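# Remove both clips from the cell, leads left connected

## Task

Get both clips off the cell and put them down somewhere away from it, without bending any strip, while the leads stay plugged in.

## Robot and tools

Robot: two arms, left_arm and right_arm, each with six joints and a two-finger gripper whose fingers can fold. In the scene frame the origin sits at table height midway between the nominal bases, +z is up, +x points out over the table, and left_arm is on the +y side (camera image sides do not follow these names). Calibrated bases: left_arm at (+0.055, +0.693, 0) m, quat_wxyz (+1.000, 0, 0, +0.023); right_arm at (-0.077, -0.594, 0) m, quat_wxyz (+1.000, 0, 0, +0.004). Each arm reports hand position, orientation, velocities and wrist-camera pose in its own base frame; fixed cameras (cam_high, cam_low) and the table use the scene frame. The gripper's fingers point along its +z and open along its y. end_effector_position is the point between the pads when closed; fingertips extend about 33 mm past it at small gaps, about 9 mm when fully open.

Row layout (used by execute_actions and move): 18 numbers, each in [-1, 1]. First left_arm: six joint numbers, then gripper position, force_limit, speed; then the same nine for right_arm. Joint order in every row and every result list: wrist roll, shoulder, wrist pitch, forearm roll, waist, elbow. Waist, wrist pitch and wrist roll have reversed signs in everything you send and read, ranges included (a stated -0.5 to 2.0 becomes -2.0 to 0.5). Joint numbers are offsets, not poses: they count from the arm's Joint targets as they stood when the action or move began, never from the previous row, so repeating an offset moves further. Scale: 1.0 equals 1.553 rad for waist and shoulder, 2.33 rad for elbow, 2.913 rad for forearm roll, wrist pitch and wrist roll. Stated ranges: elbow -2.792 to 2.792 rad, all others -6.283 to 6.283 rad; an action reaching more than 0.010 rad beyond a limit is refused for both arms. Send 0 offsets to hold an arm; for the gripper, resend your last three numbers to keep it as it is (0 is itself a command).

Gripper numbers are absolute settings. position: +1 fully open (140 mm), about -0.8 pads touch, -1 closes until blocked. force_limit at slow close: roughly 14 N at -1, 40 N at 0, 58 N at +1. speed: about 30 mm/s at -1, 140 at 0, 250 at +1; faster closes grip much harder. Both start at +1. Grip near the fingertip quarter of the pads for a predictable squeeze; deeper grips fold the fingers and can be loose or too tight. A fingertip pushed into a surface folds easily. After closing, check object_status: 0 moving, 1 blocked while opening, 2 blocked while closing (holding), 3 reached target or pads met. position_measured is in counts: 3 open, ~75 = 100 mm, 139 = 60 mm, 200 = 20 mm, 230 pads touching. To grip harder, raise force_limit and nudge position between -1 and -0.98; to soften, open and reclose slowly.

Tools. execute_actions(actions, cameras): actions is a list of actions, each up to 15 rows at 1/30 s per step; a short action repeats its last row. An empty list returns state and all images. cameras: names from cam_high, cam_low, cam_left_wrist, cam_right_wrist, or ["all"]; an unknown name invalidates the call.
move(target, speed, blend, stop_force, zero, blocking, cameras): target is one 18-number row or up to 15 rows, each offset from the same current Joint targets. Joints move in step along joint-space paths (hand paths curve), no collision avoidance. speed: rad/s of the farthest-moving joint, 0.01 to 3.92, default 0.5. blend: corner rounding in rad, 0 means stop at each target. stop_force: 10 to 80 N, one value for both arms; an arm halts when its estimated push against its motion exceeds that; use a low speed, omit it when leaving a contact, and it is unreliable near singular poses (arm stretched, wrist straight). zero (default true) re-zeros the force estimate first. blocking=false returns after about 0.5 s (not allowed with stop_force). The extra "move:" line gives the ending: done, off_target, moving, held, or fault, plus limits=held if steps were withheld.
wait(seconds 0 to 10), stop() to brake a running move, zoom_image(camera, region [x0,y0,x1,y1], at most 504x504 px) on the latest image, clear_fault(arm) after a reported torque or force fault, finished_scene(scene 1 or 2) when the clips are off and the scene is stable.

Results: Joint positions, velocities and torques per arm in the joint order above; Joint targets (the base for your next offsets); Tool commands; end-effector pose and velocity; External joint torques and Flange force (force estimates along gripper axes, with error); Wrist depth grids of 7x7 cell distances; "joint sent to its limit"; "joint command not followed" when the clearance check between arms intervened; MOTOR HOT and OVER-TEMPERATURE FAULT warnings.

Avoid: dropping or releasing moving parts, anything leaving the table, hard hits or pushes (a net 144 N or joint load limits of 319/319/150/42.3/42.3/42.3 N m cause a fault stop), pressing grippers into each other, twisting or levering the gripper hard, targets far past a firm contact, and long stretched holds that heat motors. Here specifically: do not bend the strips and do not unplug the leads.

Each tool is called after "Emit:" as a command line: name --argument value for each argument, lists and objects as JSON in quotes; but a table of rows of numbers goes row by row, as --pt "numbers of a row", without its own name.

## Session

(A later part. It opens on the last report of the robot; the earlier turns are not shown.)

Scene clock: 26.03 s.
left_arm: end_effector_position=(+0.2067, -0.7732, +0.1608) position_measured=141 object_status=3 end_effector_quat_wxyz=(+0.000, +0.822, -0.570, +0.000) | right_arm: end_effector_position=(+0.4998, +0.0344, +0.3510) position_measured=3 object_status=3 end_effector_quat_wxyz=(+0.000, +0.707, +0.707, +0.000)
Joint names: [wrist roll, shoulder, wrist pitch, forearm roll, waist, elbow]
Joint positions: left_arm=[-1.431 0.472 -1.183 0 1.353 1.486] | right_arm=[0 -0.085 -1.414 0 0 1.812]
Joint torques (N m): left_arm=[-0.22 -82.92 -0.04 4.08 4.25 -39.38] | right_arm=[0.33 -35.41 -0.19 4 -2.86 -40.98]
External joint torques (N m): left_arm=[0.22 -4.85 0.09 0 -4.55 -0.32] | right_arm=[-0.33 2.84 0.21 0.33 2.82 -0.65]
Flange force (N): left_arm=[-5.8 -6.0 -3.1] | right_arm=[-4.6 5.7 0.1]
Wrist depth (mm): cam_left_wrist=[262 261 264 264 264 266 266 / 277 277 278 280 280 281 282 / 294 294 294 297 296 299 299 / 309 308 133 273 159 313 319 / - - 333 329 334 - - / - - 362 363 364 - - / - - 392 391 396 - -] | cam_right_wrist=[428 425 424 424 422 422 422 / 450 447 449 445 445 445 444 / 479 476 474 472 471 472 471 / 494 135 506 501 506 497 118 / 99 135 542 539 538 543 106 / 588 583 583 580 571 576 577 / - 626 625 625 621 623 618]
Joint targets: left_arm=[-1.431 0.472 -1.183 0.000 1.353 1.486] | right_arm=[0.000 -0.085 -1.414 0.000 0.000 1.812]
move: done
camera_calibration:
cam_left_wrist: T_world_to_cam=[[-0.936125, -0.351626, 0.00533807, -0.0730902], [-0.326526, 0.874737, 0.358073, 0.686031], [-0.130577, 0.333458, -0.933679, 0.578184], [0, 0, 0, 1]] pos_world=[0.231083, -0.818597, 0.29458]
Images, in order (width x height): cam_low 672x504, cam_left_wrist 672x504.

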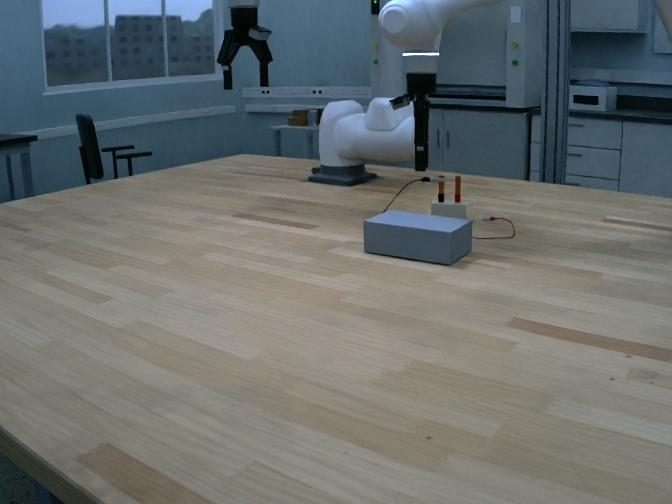

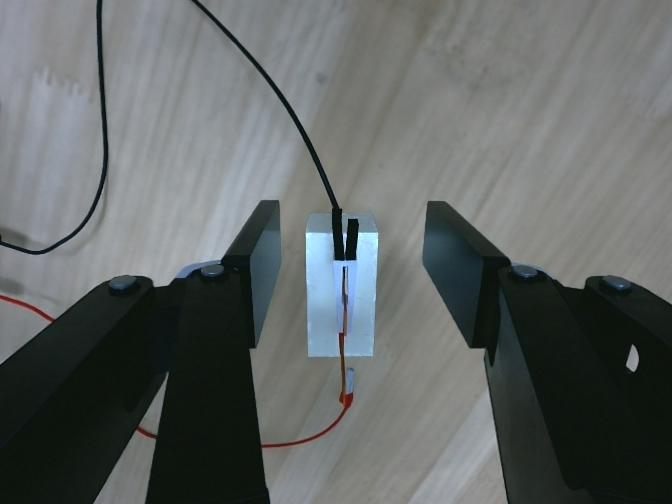

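Emit:
move --pt "-0.001 0.0037 0.0191 0 -0.0018 0.0214 -0.1 -1 -0.6 0 0 0 0 0 0 1 1 1" --pt "-0.001 0.0037 0.0191 0 -0.0018 0.0214 -1 -0.5 -1 0 0 0 0 0 0 1 1 1" --speed 0.15 --cameras '["cam_low","cam_left_wrist"]'

Emit:
zoom_image --camera "cam_low" --region '[400, 140, 520, 230]'

Emit:
zoom_image --camera "cam_left_wrist" --region '[300, 180, 430, 400]'

Scene clock: 29.00 s.
left_arm: end_effector_position=(+0.2068, -0.7634, +0.1306) position_measured=216 object_status=2 end_effector_quat_wxyz=(+0.000, +0.822, -0.570, +0.000) | right_arm: end_effector_position=(+0.4998, +0.0344, +0.3510) position_measured=3 object_status=3 end_effector_quat_wxyz=(+0.000, +0.707, +0.707, +0.000)
Joint names: [wrist roll, shoulder, wrist pitch, forearm roll, waist, elbow]
Joint positions: left_arm=[-1.434 0.478 -1.127 0 1.35 1.536] | right_arm=[0 -0.085 -1.414 0 0 1.812]
Joint torques (N m): left_arm=[-0.23 -82.48 0 3.95 4.31 -38.26] | right_arm=[0.34 -35.39 -0.2 3.97 -2.88 -41.01]
External joint torques (N m): left_arm=[0.23 -5.08 0.05 0.03 -4.62 -0.5] | right_arm=[-0.34 2.16 0.21 0.38 2.73 -0.86]
Flange force (N): left_arm=[-5.5 -6.1 -3.9] | right_arm=[-4.4 4.9 -0.4]
Wrist depth (mm): cam_left_wrist=[234 235 236 237 236 238 238 / 248 248 250 250 250 251 252 / 264 264 266 263 267 268 267 / 280 280 277 109 276 285 286 / 294 - - - - 94 302 / - - - - - - - / - - - - - - -] | cam_right_wrist=[427 423 422 422 422 421 421 / 451 449 446 448 447 442 445 / 475 477 475 474 471 473 474 / 496 136 507 506 502 498 119 / 99 135 542 542 540 543 106 / 582 582 576 576 576 574 577 / - 628 623 623 621 623 619]
Joint targets: left_arm=[-1.434 0.478 -1.127 0.000 1.350 1.536] | right_arm=[0.000 -0.085 -1.414 0.000 0.000 1.812]
move: done
camera_calibration:
cam_left_wrist: T_world_to_cam=[[-0.93616, -0.351533, 0.00533695, -0.0693057], [-0.326428, 0.874741, 0.358153, 0.688264], [-0.130571, 0.333547, -0.933648, 0.546795], [0, 0, 0, 1]] pos_world=[0.231183, -0.808797, 0.26438]
Images, in order (width x height): cam_low 672x504, cam_left_wrist 672x504.

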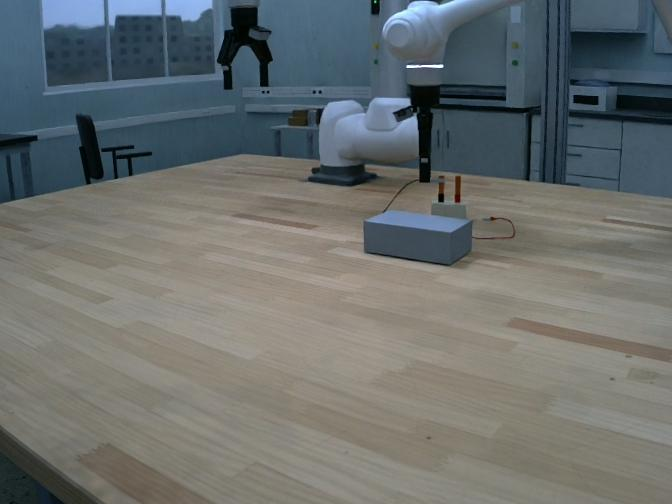

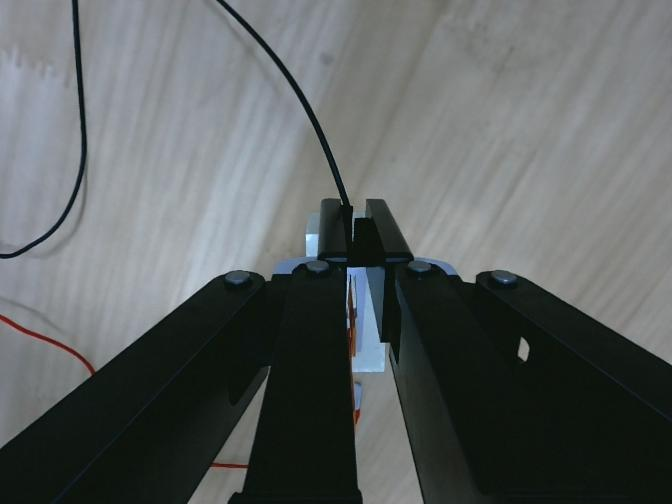

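Scaled by 4.200 from the camera's 672x504 image, which has a finer 960x720 frame.

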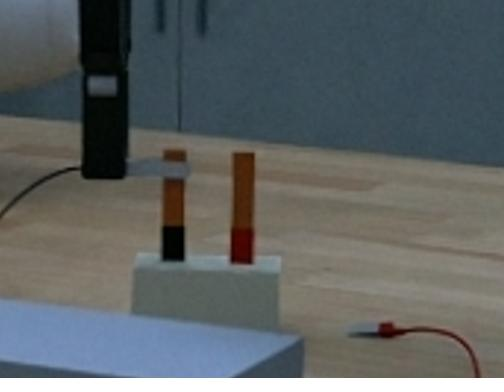

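Scaled by 2.291 from the camera's 672x504 image, which has a finer 960x720 frame.

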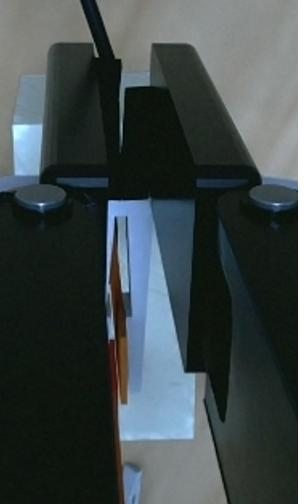

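Emit:
move --target '[0,-0.0029,-0.0039,0,0,-0.0029,-1,-0.5,-1,0,0,0,0,0,0,1,1,1]' --speed 0.1 --cameras '["cam_low","cam_left_wrist"]'

Emit:
zoom_image --camera "cam_low" --region '[400, 140, 520, 230]'

Emit:
zoom_image --camera "cam_left_wrist" --region '[300, 180, 430, 400]'

Scene clock: 30.00 s.
left_arm: end_effector_position=(+0.2068, -0.7636, +0.1376) position_measured=216 object_status=2 end_effector_quat_wxyz=(+0.000, +0.822, -0.570, +0.000) | right_arm: end_effector_position=(+0.4998, +0.0344, +0.3510) position_measured=3 object_status=3 end_effector_quat_wxyz=(+0.000, +0.707, +0.707, +0.000)
Joint names: [wrist roll, shoulder, wrist pitch, forearm roll, waist, elbow]
Joint positions: left_arm=[-1.434 0.474 -1.139 0 1.35 1.529] | right_arm=[0 -0.085 -1.414 0 0 1.812]
Joint torques (N m): left_arm=[-0.22 -82.2 -0.02 4.02 4.41 -38.65] | right_arm=[0.32 -35.23 -0.18 3.99 -2.79 -40.75]
External joint torques (N m): left_arm=[0.22 -4.68 0.07 -0.02 -4.53 -0.19] | right_arm=[-0.32 2.63 0.2 0.35 2.69 -1.04]
Flange force (N): left_arm=[-5.7 -6.0 -3.2] | right_arm=[-4.3 5.9 -0.6]
Wrist depth (mm): cam_left_wrist=[241 241 241 243 243 244 244 / 253 255 257 256 257 259 259 / 270 270 272 269 274 274 275 / 287 288 286 109 283 291 293 / 303 - - - - 94 309 / - - - - - - - / - - - - - - -] | cam_right_wrist=[427 424 422 422 422 420 421 / 448 448 446 447 444 445 445 / 476 476 473 472 471 472 469 / 491 135 505 506 503 496 118 / 99 135 539 539 539 544 106 / 583 579 580 579 576 579 576 / - 632 623 626 625 623 619]
Joint targets: left_arm=[-1.434 0.474 -1.139 0.000 1.350 1.529] | right_arm=[0.000 -0.085 -1.414 0.000 0.000 1.812]
move: done
camera_calibration:
cam_left_wrist: T_world_to_cam=[[-0.936153, -0.351552, 0.00529151, -0.0694183], [-0.32645, 0.874699, 0.358236, 0.685881], [-0.130567, 0.333636, -0.933616, 0.55346], [0, 0, 0, 1]] pos_world=[0.231183, -0.808997, 0.271379]
Images, in order (width x height): cam_low 672x504, cam_left_wrist 672x504.

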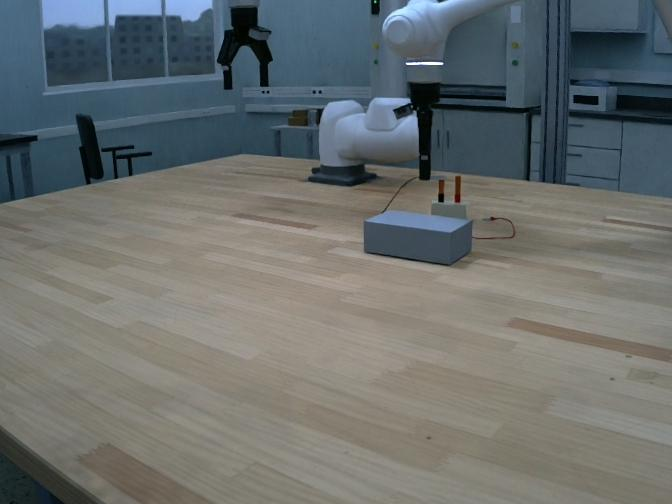

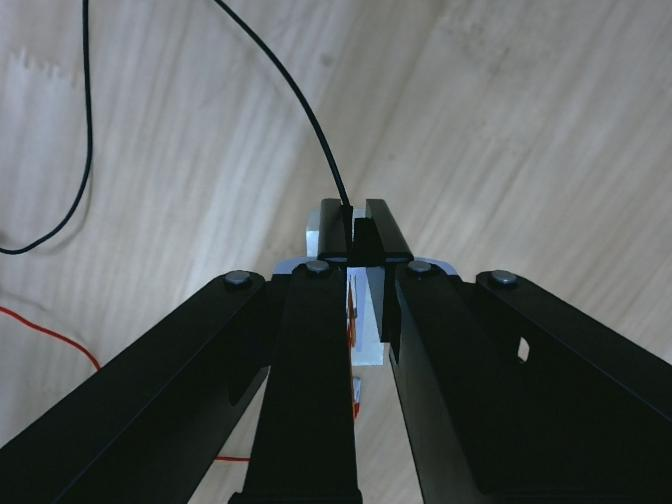

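Scaled by 4.200 from the camera's 672x504 image, which has a finer 960x720 frame.

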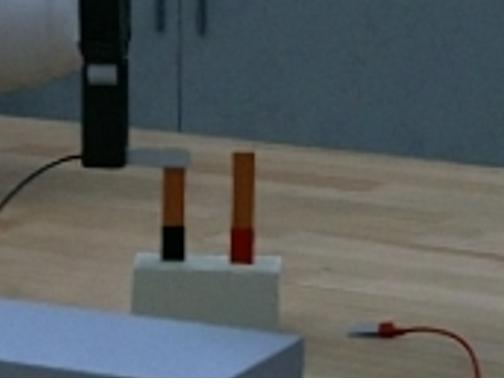

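Scaled by 2.291 from the camera's 672x504 image, which has a finer 960x720 frame.

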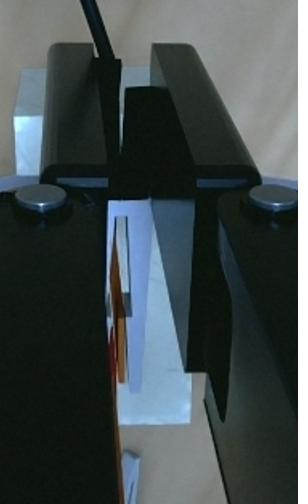

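Emit:
move --pt "0 -0.0175 -0.0236 0 0 -0.0179 -1 -0.5 -1 0 0 0 0 0 0 1 1 1" --pt "-0.0038 0.0522 -0.0444 0 -0.0071 -0.0903 -1 -0.5 -1 0 0 0 0 0 0 1 1 1" --pt "-0.0038 0.1118 0.0289 0 -0.0071 -0.0384 -1 -0.5 -1 0 0 0 0 0 0 1 1 1" --pt "-0.0038 0.1118 0.0289 0 -0.0071 -0.0384 -0.1 -1 -0.6 0 0 0 0 0 0 1 1 1" --pt "-0.0038 0.0522 -0.0444 0 -0.0071 -0.0903 -0.1 -1 -0.6 0 0 0 0 0 0 1 1 1" --blend 0.01 --speed '[0.2,0.4,0.2,0.2,0.3]' --cameras '["cam_left_wrist","cam_low","cam_high"]'

Emit:
zoom_image --camera "cam_low" --region '[350, 150, 530, 265]'

Scene clock: 34.67 s.
left_arm: end_effector_position=(+0.2313, -0.8291, +0.1803) position_measured=141 object_status=3 end_effector_quat_wxyz=(+0.000, +0.822, -0.570, +0.000) | right_arm: end_effector_position=(+0.4998, +0.0344, +0.3510) position_measured=3 object_status=3 end_effector_quat_wxyz=(+0.000, +0.707, +0.707, +0.000)
Joint names: [wrist roll, shoulder, wrist pitch, forearm roll, waist, elbow]
Joint positions: left_arm=[-1.445 0.555 -1.268 0 1.339 1.319] | right_arm=[0 -0.085 -1.414 0 0 1.812]
Joint torques (N m): left_arm=[-0.2 -91.29 0.01 4.17 4.48 -40.75] | right_arm=[0.31 -35.24 -0.17 3.99 -2.9 -40.85]
External joint torques (N m): left_arm=[0.2 -5.54 0.04 0.05 -5.02 -0.21] | right_arm=[-0.31 1.93 0.18 0.37 2.91 -1.12]
Flange force (N): left_arm=[-7.6 -6.3 -2.9] | right_arm=[-4.9 4.9 -0.9]
Wrist depth (mm): cam_left_wrist=[280 278 278 282 282 282 284 / 296 296 296 298 299 300 301 / 312 313 315 315 317 319 319 / 331 330 119 336 159 333 339 / - - 355 362 355 - - / - - 387 388 390 - - / - - 416 418 423 - -] | cam_right_wrist=[426 422 424 423 424 421 422 / 450 447 449 446 445 445 445 / 476 474 476 472 471 474 473 / 497 135 506 505 501 498 118 / 99 135 539 542 537 543 106 / 583 583 580 576 574 573 574 / - 630 626 626 623 621 614]
Joint targets: left_arm=[-1.445 0.555 -1.268 0.000 1.339 1.319] | right_arm=[0.000 -0.085 -1.414 0.000 0.000 1.812]
move: done; blend cut to 0 rad at target 4
camera_calibration:
cam_left_wrist: T_world_to_cam=[[-0.936158, -0.351542, 0.00525968, -0.0697141], [-0.326434, 0.874658, 0.35835, 0.735835], [-0.130575, 0.333755, -0.933572, 0.618377], [0, 0, 0, 1]] pos_world=[0.255683, -0.874497, 0.313979]
Images, in order (width x height): cam_high 672x504, cam_low 672x504, cam_left_wrist 672x504.

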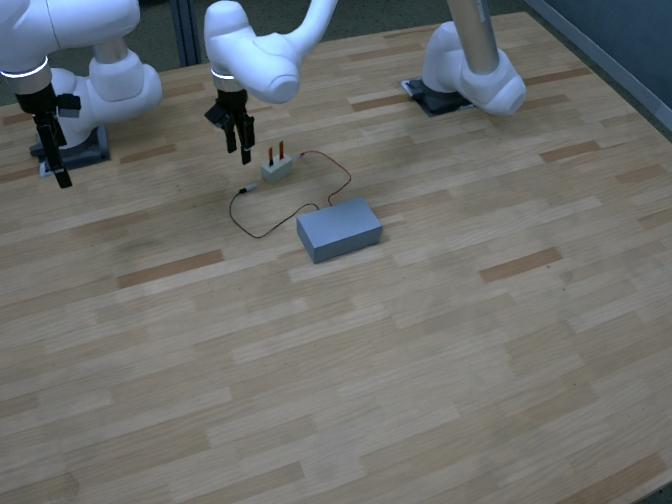

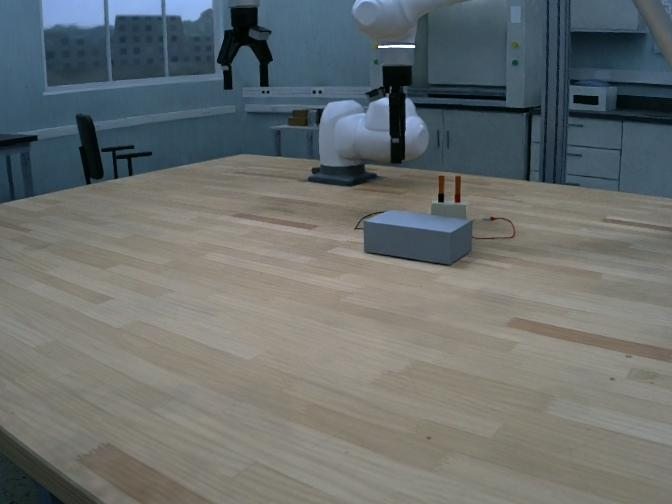

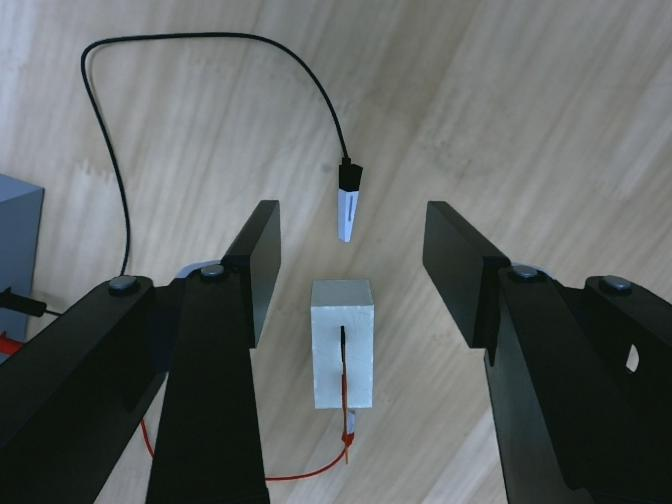

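Scaled by 2.800 from the camera's 672x504 image, which has a finer 960x720 frame.

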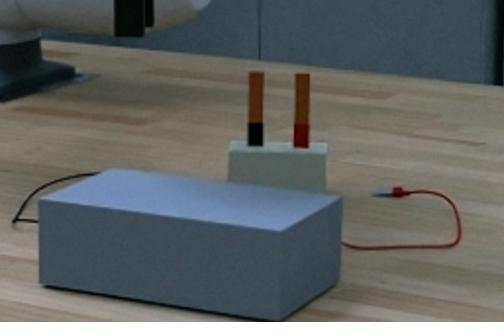

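Done.

Emit:
finished_scene --scene 1

The scene is finished: the task was done.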